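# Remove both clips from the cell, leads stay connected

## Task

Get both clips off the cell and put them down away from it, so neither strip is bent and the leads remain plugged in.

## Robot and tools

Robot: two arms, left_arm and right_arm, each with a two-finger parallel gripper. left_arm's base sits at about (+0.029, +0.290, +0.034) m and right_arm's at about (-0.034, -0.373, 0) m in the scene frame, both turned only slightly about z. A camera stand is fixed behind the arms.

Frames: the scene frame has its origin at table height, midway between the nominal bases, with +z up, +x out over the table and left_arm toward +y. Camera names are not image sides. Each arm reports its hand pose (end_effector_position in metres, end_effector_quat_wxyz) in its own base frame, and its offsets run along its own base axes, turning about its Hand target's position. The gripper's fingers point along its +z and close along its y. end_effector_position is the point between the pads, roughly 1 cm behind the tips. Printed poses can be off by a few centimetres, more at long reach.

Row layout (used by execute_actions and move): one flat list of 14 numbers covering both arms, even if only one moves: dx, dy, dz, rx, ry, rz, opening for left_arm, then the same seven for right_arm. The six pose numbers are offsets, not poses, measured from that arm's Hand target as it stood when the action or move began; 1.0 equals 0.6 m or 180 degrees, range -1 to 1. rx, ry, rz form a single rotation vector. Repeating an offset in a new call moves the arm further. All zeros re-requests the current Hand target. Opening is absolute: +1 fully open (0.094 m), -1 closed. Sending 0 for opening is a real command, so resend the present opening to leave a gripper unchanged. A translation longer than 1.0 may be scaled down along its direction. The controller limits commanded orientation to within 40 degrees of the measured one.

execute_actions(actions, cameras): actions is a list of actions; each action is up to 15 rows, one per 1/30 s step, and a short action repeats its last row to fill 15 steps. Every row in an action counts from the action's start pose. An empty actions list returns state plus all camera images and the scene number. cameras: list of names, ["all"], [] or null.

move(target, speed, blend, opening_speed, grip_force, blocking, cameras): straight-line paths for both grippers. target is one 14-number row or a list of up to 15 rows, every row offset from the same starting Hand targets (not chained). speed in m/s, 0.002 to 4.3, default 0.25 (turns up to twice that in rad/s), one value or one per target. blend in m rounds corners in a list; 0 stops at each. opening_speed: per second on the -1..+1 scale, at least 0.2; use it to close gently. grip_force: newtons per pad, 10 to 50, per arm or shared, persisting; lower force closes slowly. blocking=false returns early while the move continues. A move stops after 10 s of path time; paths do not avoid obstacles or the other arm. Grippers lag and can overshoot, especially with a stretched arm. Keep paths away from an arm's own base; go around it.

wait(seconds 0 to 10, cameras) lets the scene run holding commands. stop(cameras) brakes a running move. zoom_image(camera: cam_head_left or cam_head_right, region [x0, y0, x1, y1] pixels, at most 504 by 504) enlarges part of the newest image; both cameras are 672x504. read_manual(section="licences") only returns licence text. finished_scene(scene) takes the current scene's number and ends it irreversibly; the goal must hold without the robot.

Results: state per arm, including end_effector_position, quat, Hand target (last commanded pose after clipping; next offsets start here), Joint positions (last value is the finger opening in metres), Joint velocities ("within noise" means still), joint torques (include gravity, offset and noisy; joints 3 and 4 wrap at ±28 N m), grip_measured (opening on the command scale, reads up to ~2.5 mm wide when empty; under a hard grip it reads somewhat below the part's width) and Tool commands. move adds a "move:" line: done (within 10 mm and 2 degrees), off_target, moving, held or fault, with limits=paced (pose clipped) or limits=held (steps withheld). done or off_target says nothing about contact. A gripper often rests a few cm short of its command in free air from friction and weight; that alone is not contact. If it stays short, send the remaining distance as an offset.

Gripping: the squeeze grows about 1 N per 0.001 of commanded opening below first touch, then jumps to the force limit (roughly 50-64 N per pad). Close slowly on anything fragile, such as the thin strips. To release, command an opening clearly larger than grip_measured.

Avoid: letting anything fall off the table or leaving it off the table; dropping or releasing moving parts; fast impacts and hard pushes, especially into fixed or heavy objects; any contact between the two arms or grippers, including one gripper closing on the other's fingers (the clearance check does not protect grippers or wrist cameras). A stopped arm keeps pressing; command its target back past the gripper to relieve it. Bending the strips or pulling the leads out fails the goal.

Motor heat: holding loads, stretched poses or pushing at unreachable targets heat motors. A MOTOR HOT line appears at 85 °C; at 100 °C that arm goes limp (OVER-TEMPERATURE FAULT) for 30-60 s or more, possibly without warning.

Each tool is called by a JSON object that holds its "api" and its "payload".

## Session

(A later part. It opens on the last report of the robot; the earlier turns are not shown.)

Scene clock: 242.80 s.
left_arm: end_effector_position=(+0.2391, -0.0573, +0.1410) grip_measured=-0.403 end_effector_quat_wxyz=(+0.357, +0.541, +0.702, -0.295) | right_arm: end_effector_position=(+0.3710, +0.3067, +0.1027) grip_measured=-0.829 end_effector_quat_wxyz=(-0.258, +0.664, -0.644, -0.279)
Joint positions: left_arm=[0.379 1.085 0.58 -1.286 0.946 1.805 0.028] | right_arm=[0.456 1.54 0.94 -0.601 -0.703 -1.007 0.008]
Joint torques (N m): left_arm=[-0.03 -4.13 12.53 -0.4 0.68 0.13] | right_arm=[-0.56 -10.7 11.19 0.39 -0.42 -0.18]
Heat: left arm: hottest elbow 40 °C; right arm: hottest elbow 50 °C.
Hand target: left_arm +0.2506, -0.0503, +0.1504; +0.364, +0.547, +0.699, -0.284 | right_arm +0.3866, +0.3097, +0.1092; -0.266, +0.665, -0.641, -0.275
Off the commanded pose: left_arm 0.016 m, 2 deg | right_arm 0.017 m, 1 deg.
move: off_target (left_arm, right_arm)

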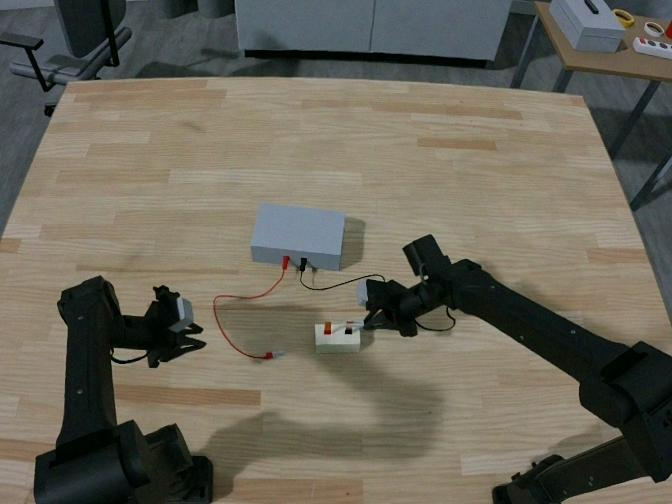

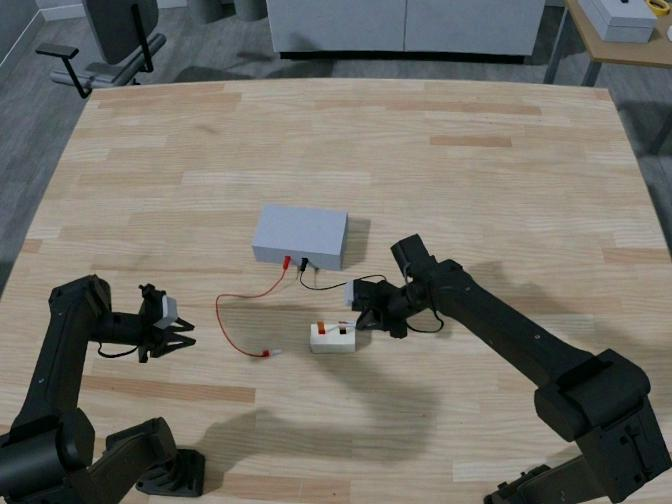

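{"api": "move", "payload": {"target": [0,0,0,0,0,0,-0.4,0,-0.025,0,0,0,0,-0.92], "speed": 0.04, "cameras": ["all"]}}

{"api": "zoom_image", "payload": {"camera": "cam_head_left", "region": [340, 305, 388, 341]}}

{"api": "zoom_image", "payload": {"camera": "cam_head_right", "region": [332, 305, 380, 341]}}

Scene clock: 246.23 s.
left_arm: end_effector_position=(+0.2391, -0.0573, +0.1410) grip_measured=-0.403 end_effector_quat_wxyz=(+0.357, +0.541, +0.702, -0.295) | right_arm: end_effector_position=(+0.3753, +0.2938, +0.1019) grip_measured=-0.830 end_effector_quat_wxyz=(-0.258, +0.663, -0.646, -0.279)
Joint positions: left_arm=[0.379 1.085 0.58 -1.286 0.946 1.805 0.028] | right_arm=[0.424 1.54 0.94 -0.626 -0.713 -1.043 0.008]
Joint torques (N m): left_arm=[-0.56 -3.6 12.31 -0.44 0.68 0.1] | right_arm=[-0.56 -11.58 10.25 0.34 -0.49 -0.21]
Heat: left arm: hottest elbow 40 °C; right arm: hottest elbow 50 °C.
Hand target: left_arm +0.2506, -0.0503, +0.1504; +0.364, +0.547, +0.699, -0.284 | right_arm +0.3866, +0.2946, +0.1092; -0.266, +0.665, -0.641, -0.275
Off the commanded pose: left_arm 0.016 m, 2 deg | right_arm 0.013 m, 1 deg.
move: off_target (left_arm, right_arm)

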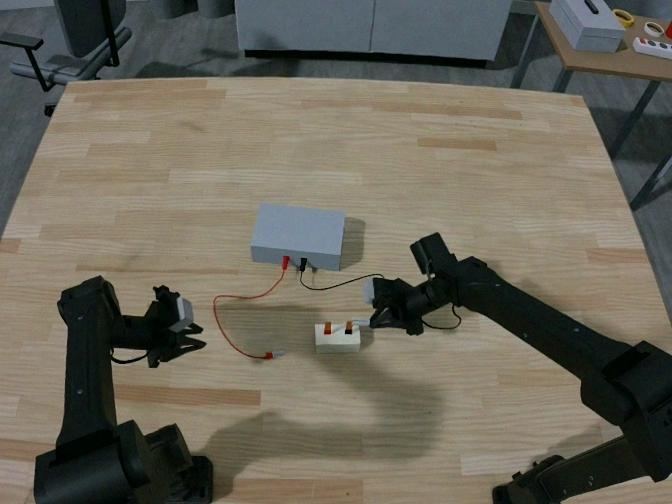

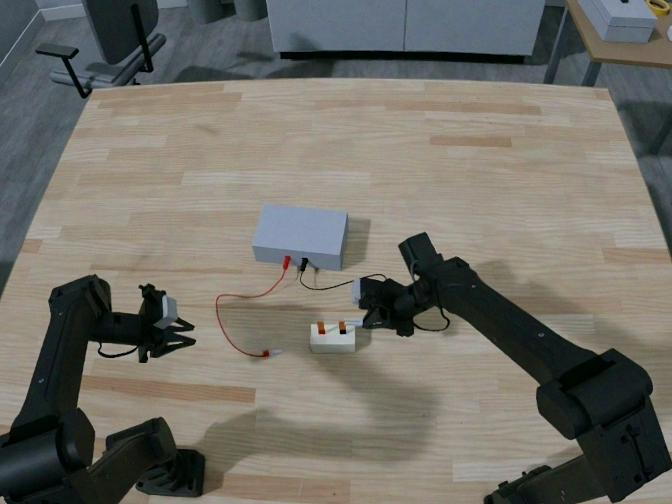

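Scaled by 10.500.

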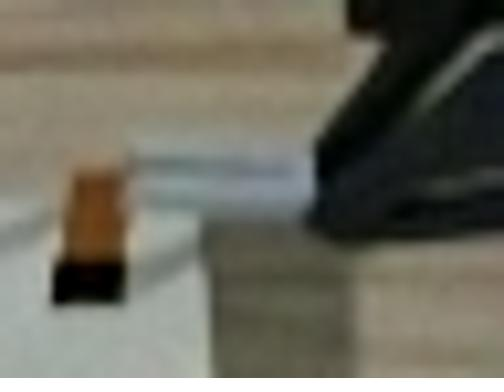

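Scaled by 10.500.

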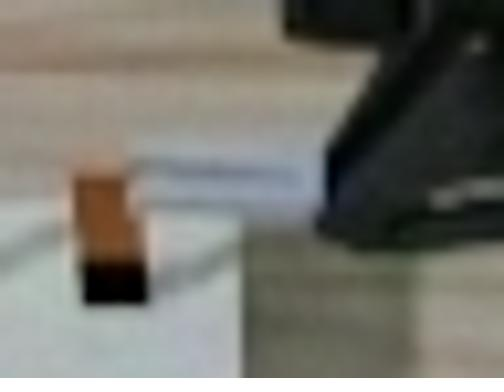

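{"api": "move", "payload": {"target": [[0,0,0,0,0,0,-0.4,0,-0.12,0,0,0,0,-0.92],[0,0,0,0,0,0,-0.4,-0.01,-0.13,-0.125,0,0,0,-0.92]], "speed": 0.1, "cameras": ["all"]}}

{"api": "zoom_image", "payload": {"camera": "cam_head_left", "region": [340, 285, 440, 360]}}

{"api": "zoom_image", "payload": {"camera": "cam_head_right", "region": [340, 285, 440, 360]}}

Scene clock: 252.57 s.
left_arm: end_effector_position=(+0.2391, -0.0573, +0.1410) grip_measured=-0.403 end_effector_quat_wxyz=(+0.357, +0.541, +0.702, -0.295) | right_arm: end_effector_position=(+0.3759, +0.2196, +0.0371) grip_measured=-0.830 end_effector_quat_wxyz=(-0.260, +0.664, -0.644, -0.278)
Joint positions: left_arm=[0.379 1.085 0.58 -1.286 0.946 1.805 0.028] | right_arm=[0.25 1.627 0.836 -0.582 -0.761 -1.271 0.008]
Joint torques (N m): left_arm=[0.15 -4.72 12.42 -0.39 0.64 0.11] | right_arm=[-0.73 -11.11 6.82 0.95 -0.55 -0.21]
Heat: left arm: hottest elbow 40 °C; right arm: hottest elbow 49 °C.
Hand target: left_arm +0.2506, -0.0503, +0.1504; +0.364, +0.547, +0.699, -0.284 | right_arm +0.3806, +0.2168, +0.0342; -0.266, +0.665, -0.641, -0.275
Off the commanded pose: left_arm 0.016 m, 2 deg | right_arm 0.006 m, 1 deg.
move: off_target (left_arm)

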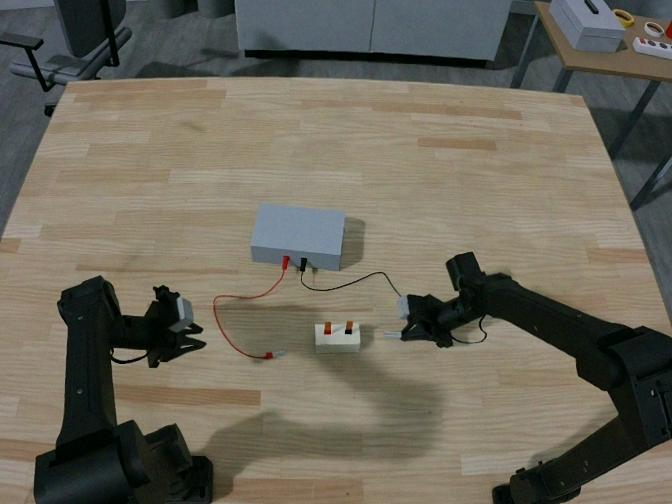

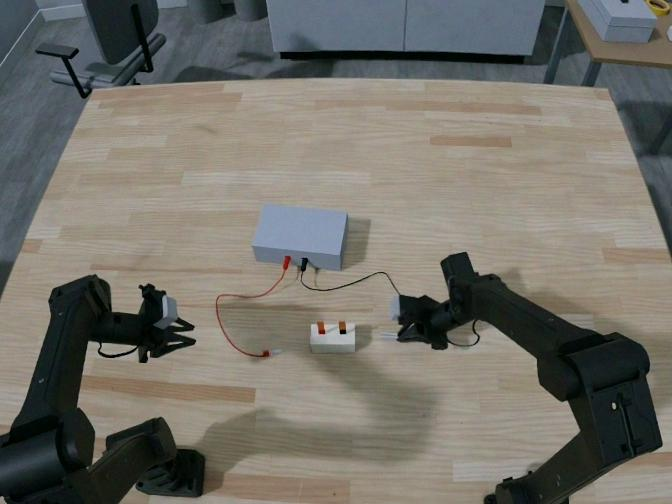

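Scaled by 5.040.

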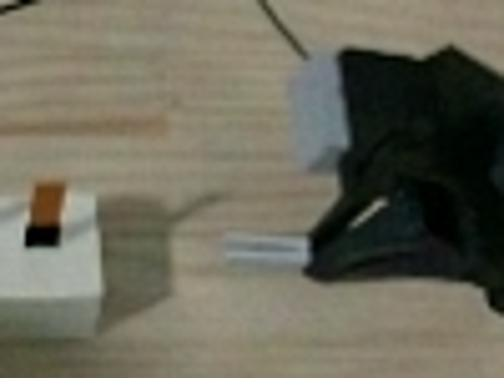

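Scaled by 5.040.

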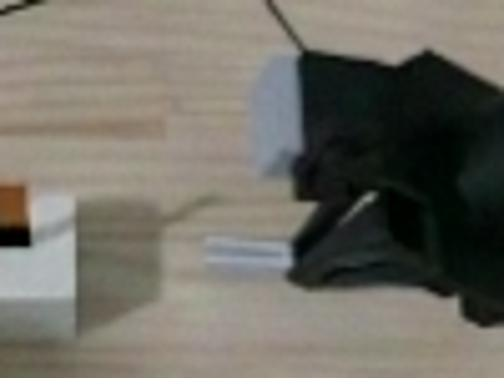

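{"api": "move", "payload": {"target": [0,0,0,0,0,0,-0.4,0,0.01,-0.025,0,0,0,-0.92], "speed": 0.05}}

{"api": "move", "payload": {"target": [0,0,0,0,0,0,-0.4,0,0,-0.01,0,0,0,-0.92], "speed": 0.03, "cameras": ["all"]}}

{"api": "zoom_image", "payload": {"camera": "cam_head_left", "region": [360, 285, 460, 360]}}

{"api": "zoom_image", "payload": {"camera": "cam_head_right", "region": [360, 285, 460, 360]}}

Scene clock: 256.10 s.
left_arm: end_effector_position=(+0.2391, -0.0573, +0.1410) grip_measured=-0.403 end_effector_quat_wxyz=(+0.357, +0.541, +0.702, -0.295) | right_arm: end_effector_position=(+0.3807, +0.2208, +0.0251) grip_measured=-0.830 end_effector_quat_wxyz=(-0.269, +0.666, -0.641, -0.273)
Joint positions: left_arm=[0.379 1.085 0.58 -1.286 0.946 1.805 0.028] | right_arm=[0.25 1.657 0.829 -0.524 -0.761 -1.271 0.008]
Joint torques (N m): left_arm=[0.21 -4.13 12.21 -0.08 0.65 0.11] | right_arm=[0.56 -10.87 6.42 1.03 -0.43 0.01]
Heat: left arm: hottest elbow 40 °C; right arm: hottest elbow 49 °C.
Hand target: left_arm +0.2506, -0.0503, +0.1504; +0.364, +0.547, +0.699, -0.284 | right_arm +0.3807, +0.2228, +0.0193; -0.266, +0.665, -0.641, -0.275
Off the commanded pose: left_arm 0.016 m, 2 deg | right_arm 0.006 m, 0 deg.
move: off_target (left_arm)

Scene clock: 256.87 s.
left_arm: end_effector_position=(+0.2391, -0.0573, +0.1410) grip_measured=-0.403 end_effector_quat_wxyz=(+0.357, +0.541, +0.702, -0.295) | right_arm: end_effector_position=(+0.3815, +0.2210, +0.0205) grip_measured=-0.830 end_effector_quat_wxyz=(-0.270, +0.666, -0.640, -0.272)
Joint positions: left_arm=[0.379 1.085 0.58 -1.286 0.946 1.805 0.028] | right_arm=[0.25 1.668 0.825 -0.506 -0.761 -1.271 0.008]
Joint torques (N m): left_arm=[0.67 -3.72 12.22 -0.36 0.67 0.18] | right_arm=[0.56 -10.75 6.24 0.99 -0.44 0.01]
Heat: left arm: hottest elbow 40 °C; right arm: hottest elbow 48 °C.
Hand target: left_arm +0.2506, -0.0503, +0.1504; +0.364, +0.547, +0.699, -0.284 | right_arm +0.3806, +0.2228, +0.0133; -0.266, +0.665, -0.641, -0.275
Off the commanded pose: left_arm 0.016 m, 2 deg | right_arm 0.007 m, 1 deg.
move: off_target (left_arm)

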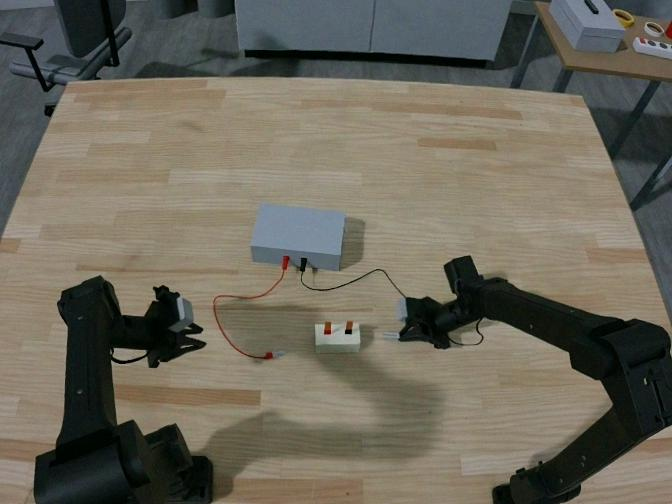

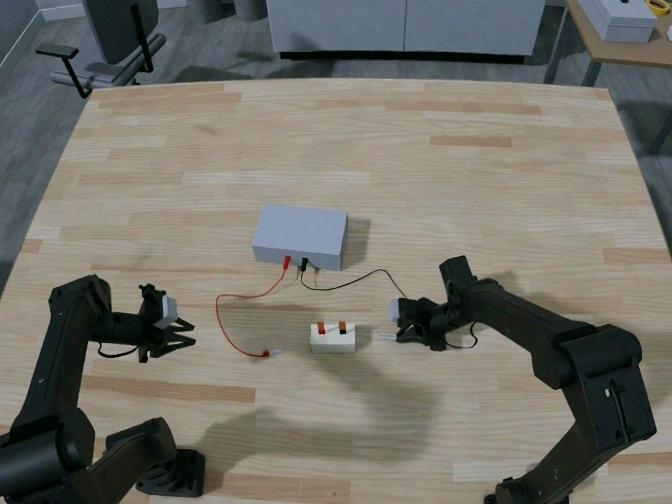

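Scaled by 5.040.

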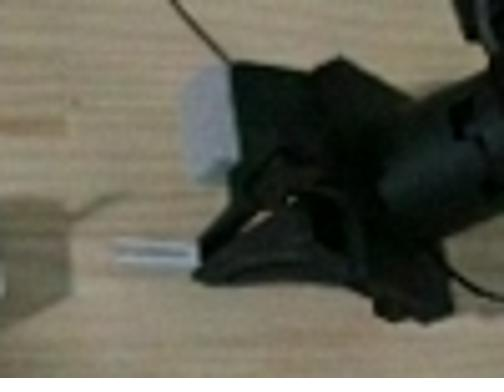

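Scaled by 5.040.

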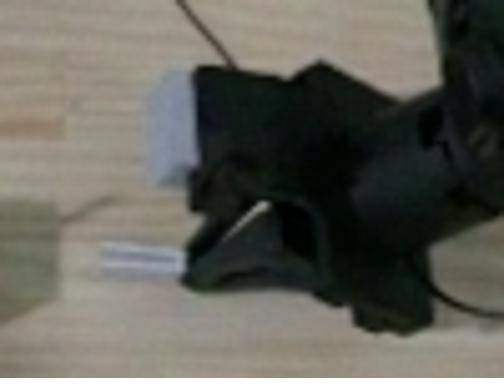

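{"api": "move", "payload": {"target": [0,0,0,0,0,0,-0.4,0,0,-0.011,0,0,0,-0.92], "speed": 0.03}}

{"api": "move", "payload": {"target": [0,0,0,0,0,0,-0.4,0,0,-0.008,0,0,0,-0.92], "speed": 0.03}}

Scene clock: 259.00 s.
left_arm: end_effector_position=(+0.2391, -0.0573, +0.1410) grip_measured=-0.403 end_effector_quat_wxyz=(+0.357, +0.541, +0.702, -0.295) | right_arm: end_effector_position=(+0.3840, +0.2221, +0.0201) grip_measured=-0.830 end_effector_quat_wxyz=(-0.276, +0.667, -0.637, -0.270)
Joint positions: left_arm=[0.379 1.085 0.58 -1.286 0.946 1.805 0.028] | right_arm=[0.25 1.672 0.825 -0.49 -0.765 -1.271 0.008]
Joint torques (N m): left_arm=[-0.21 -3.78 12.3 -0.44 0.65 0.12] | right_arm=[0.5 -9.88 5.87 1.1 -0.29 0.01]
Heat: left arm: hottest elbow 40 °C; right arm: hottest elbow 48 °C.
Hand target: left_arm +0.2506, -0.0503, +0.1504; +0.364, +0.547, +0.699, -0.284 | right_arm +0.3806, +0.2228, +0.0066; -0.266, +0.665, -0.641, -0.275
Off the commanded pose: left_arm 0.016 m, 2 deg | right_arm 0.014 m, 1 deg.
move: off_target (left_arm, right_arm)

Scene clock: 259.70 s.
left_arm: end_effector_position=(+0.2391, -0.0573, +0.1410) grip_measured=-0.403 end_effector_quat_wxyz=(+0.357, +0.541, +0.702, -0.295) | right_arm: end_effector_position=(+0.3852, +0.2230, +0.0196) grip_measured=-0.830 end_effector_quat_wxyz=(-0.280, +0.667, -0.635, -0.270)
Joint positions: left_arm=[0.379 1.085 0.58 -1.286 0.946 1.805 0.028] | right_arm=[0.25 1.675 0.824 -0.477 -0.769 -1.271 0.008]
Joint torques (N m): left_arm=[-0.03 -4.19 12.15 -0.32 0.65 0.09] | right_arm=[0.56 -9.29 5.74 1.1 -0.1 0.01]
Heat: left arm: hottest elbow 41 °C; right arm: hottest elbow 48 °C.
Hand target: left_arm +0.2506, -0.0503, +0.1504; +0.364, +0.547, +0.699, -0.284 | right_arm +0.3806, +0.2227, +0.0017; -0.266, +0.665, -0.641, -0.275
Off the commanded pose: left_arm 0.016 m, 2 deg | right_arm 0.018 m, 2 deg.
move: off_target (left_arm, right_arm)

Touching the table. Relieve, then open.

{"api": "move", "payload": {"target": [0,0,0,0,0,0,-0.4,0.003,0,0.02,0,0,0,-0.92], "speed": 0.03}}

{"api": "move", "payload": {"target": [0,0,0,0,0,0,-0.4,0,0,0,0,0,0,-0.4], "opening_speed": 0.3, "cameras": ["all"]}}

{"api": "zoom_image", "payload": {"camera": "cam_head_left", "region": [360, 285, 460, 360]}}

{"api": "zoom_image", "payload": {"camera": "cam_head_right", "region": [360, 285, 460, 360]}}

Scene clock: 262.13 s.
left_arm: end_effector_position=(+0.2391, -0.0573, +0.1410) grip_measured=-0.403 end_effector_quat_wxyz=(+0.357, +0.541, +0.702, -0.295) | right_arm: end_effector_position=(+0.3846, +0.2229, +0.0195) grip_measured=-0.830 end_effector_quat_wxyz=(-0.279, +0.667, -0.636, -0.271)
Joint positions: left_arm=[0.379 1.085 0.58 -1.286 0.946 1.805 0.028] | right_arm=[0.25 1.675 0.824 -0.48 -0.769 -1.271 0.008]
Joint torques (N m): left_arm=[-0.38 -3.43 12.29 -0.42 0.74 0.13] | right_arm=[0.44 -11.16 6.8 -0.05 -0.11 0]
Heat: left arm: hottest elbow 41 °C; right arm: hottest elbow 48 °C.
Hand target: left_arm +0.2506, -0.0503, +0.1504; +0.364, +0.547, +0.699, -0.284 | right_arm +0.3824, +0.2227, +0.0138; -0.266, +0.665, -0.641, -0.275
Off the commanded pose: left_arm 0.016 m, 2 deg | right_arm 0.006 m, 2 deg.
move: off_target (left_arm)

Scene clock: 264.07 s.
left_arm: end_effector_position=(+0.2391, -0.0573, +0.1410) grip_measured=-0.403 end_effector_quat_wxyz=(+0.357, +0.541, +0.702, -0.295) | right_arm: end_effector_position=(+0.3830, +0.2227, +0.0194) grip_measured=-0.402 end_effector_quat_wxyz=(-0.276, +0.666, -0.637, -0.274)
Joint positions: left_arm=[0.379 1.085 0.58 -1.286 0.946 1.805 0.028] | right_arm=[0.25 1.675 0.824 -0.488 -0.771 -1.271 0.028]
Joint torques (N m): left_arm=[0.56 -4.19 12.38 -0.43 0.61 0.11] | right_arm=[0.44 -11.16 6.8 0.2 -0.03 0]
Heat: left arm: hottest elbow 41 °C; right arm: hottest elbow 47 °C.
Hand target: left_arm +0.2506, -0.0503, +0.1504; +0.364, +0.547, +0.699, -0.284 | right_arm +0.3824, +0.2227, +0.0138; -0.266, +0.665, -0.641, -0.275
Off the commanded pose: left_arm 0.016 m, 2 deg | right_arm 0.006 m, 1 deg.
move: off_target (left_arm)

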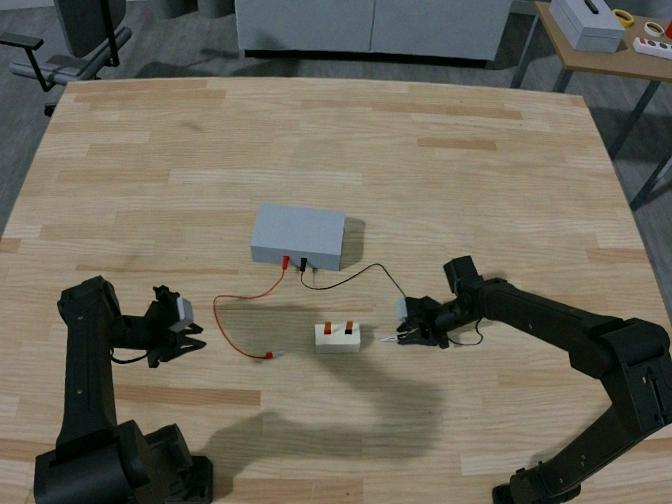

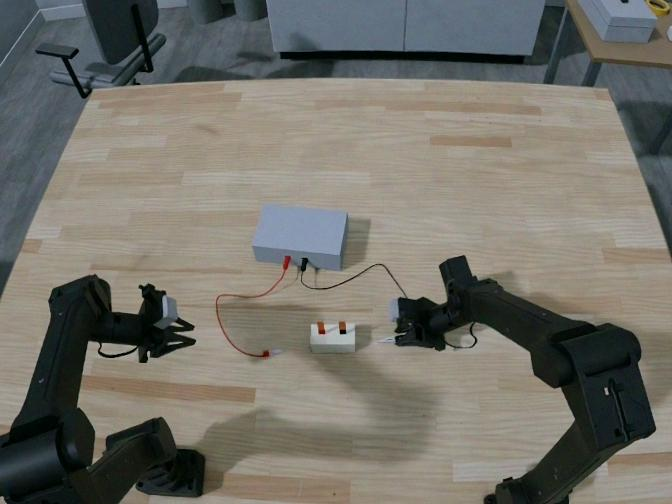

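Scaled by 5.040.

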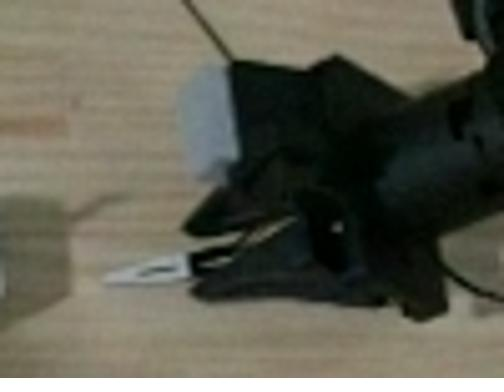

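Scaled by 5.040.

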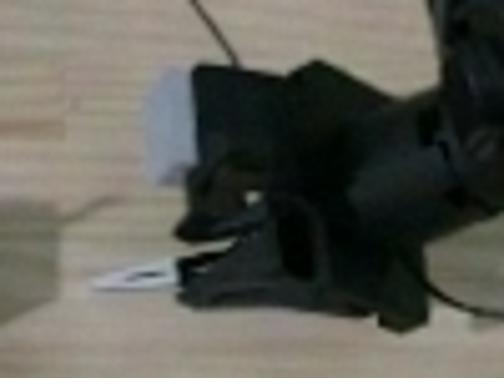

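{"api": "move", "payload": {"target": [0,0,0,0,0,0,-0.4,0.004,-0.10,0.10,0,0,0,-0.4], "speed": 0.07, "cameras": ["all"]}}

{"api": "zoom_image", "payload": {"camera": "cam_head_left", "region": [360, 265, 460, 360]}}

{"api": "zoom_image", "payload": {"camera": "cam_head_right", "region": [360, 265, 460, 360]}}

Scene clock: 268.80 s.
left_arm: end_effector_position=(+0.2391, -0.0573, +0.1410) grip_measured=-0.403 end_effector_quat_wxyz=(+0.357, +0.541, +0.702, -0.295) | right_arm: end_effector_position=(+0.3699, +0.1633, +0.0599) grip_measured=-0.402 end_effector_quat_wxyz=(-0.251, +0.659, -0.649, -0.286)
Joint positions: left_arm=[0.379 1.085 0.58 -1.286 0.946 1.805 0.028] | right_arm=[0.11 1.574 0.855 -0.816 -0.779 -1.461 0.028]
Joint torques (N m): left_arm=[0.21 -3.9 12.26 -0.2 0.64 0.16] | right_arm=[-0.32 -12.1 9.55 -0.12 -0.57 -0.19]
Heat: left arm: hottest elbow 41 °C; right arm: hottest elbow 47 °C.
Hand target: left_arm +0.2506, -0.0503, +0.1504; +0.364, +0.547, +0.699, -0.284 | right_arm +0.3848, +0.1627, +0.0738; -0.266, +0.665, -0.641, -0.274
Off the commanded pose: left_arm 0.016 m, 2 deg | right_arm 0.020 m, 2 deg.
move: off_target (left_arm, right_arm)

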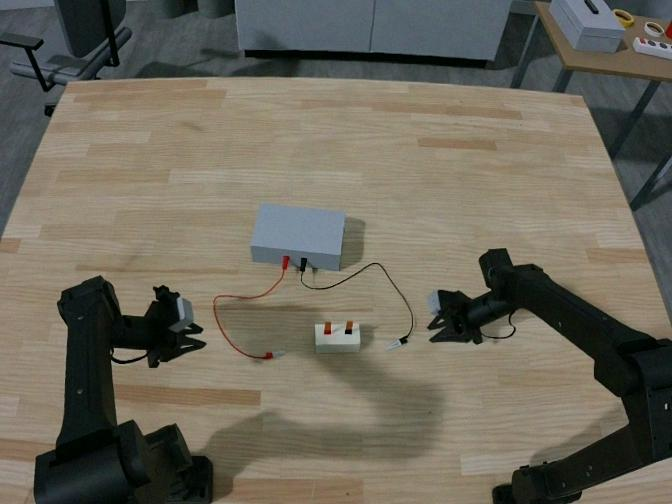

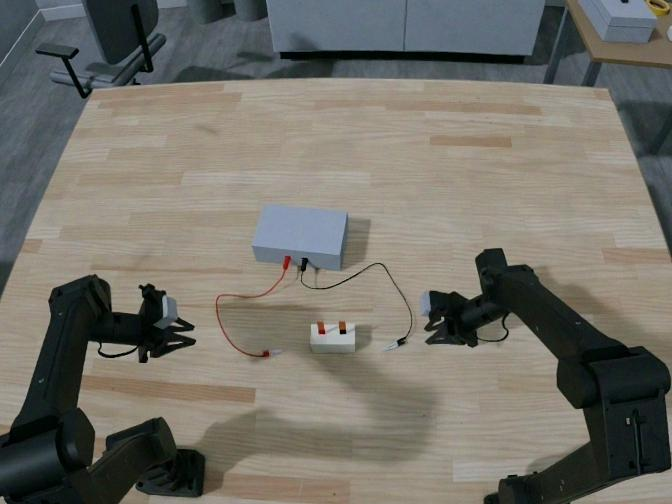

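Scaled by 5.040.

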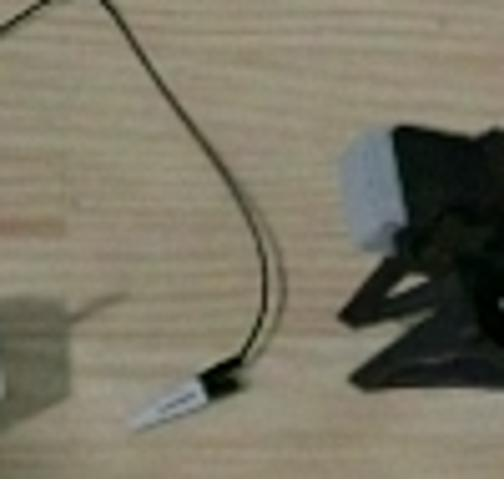

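Scaled by 5.040.

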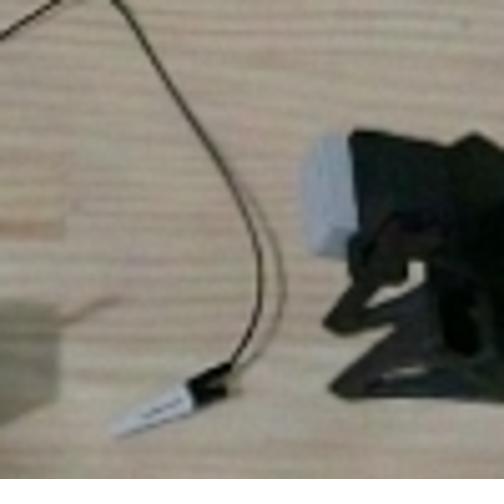

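{"api": "finished_scene", "payload": {"scene": 1}}

The scene is finished: the task was done.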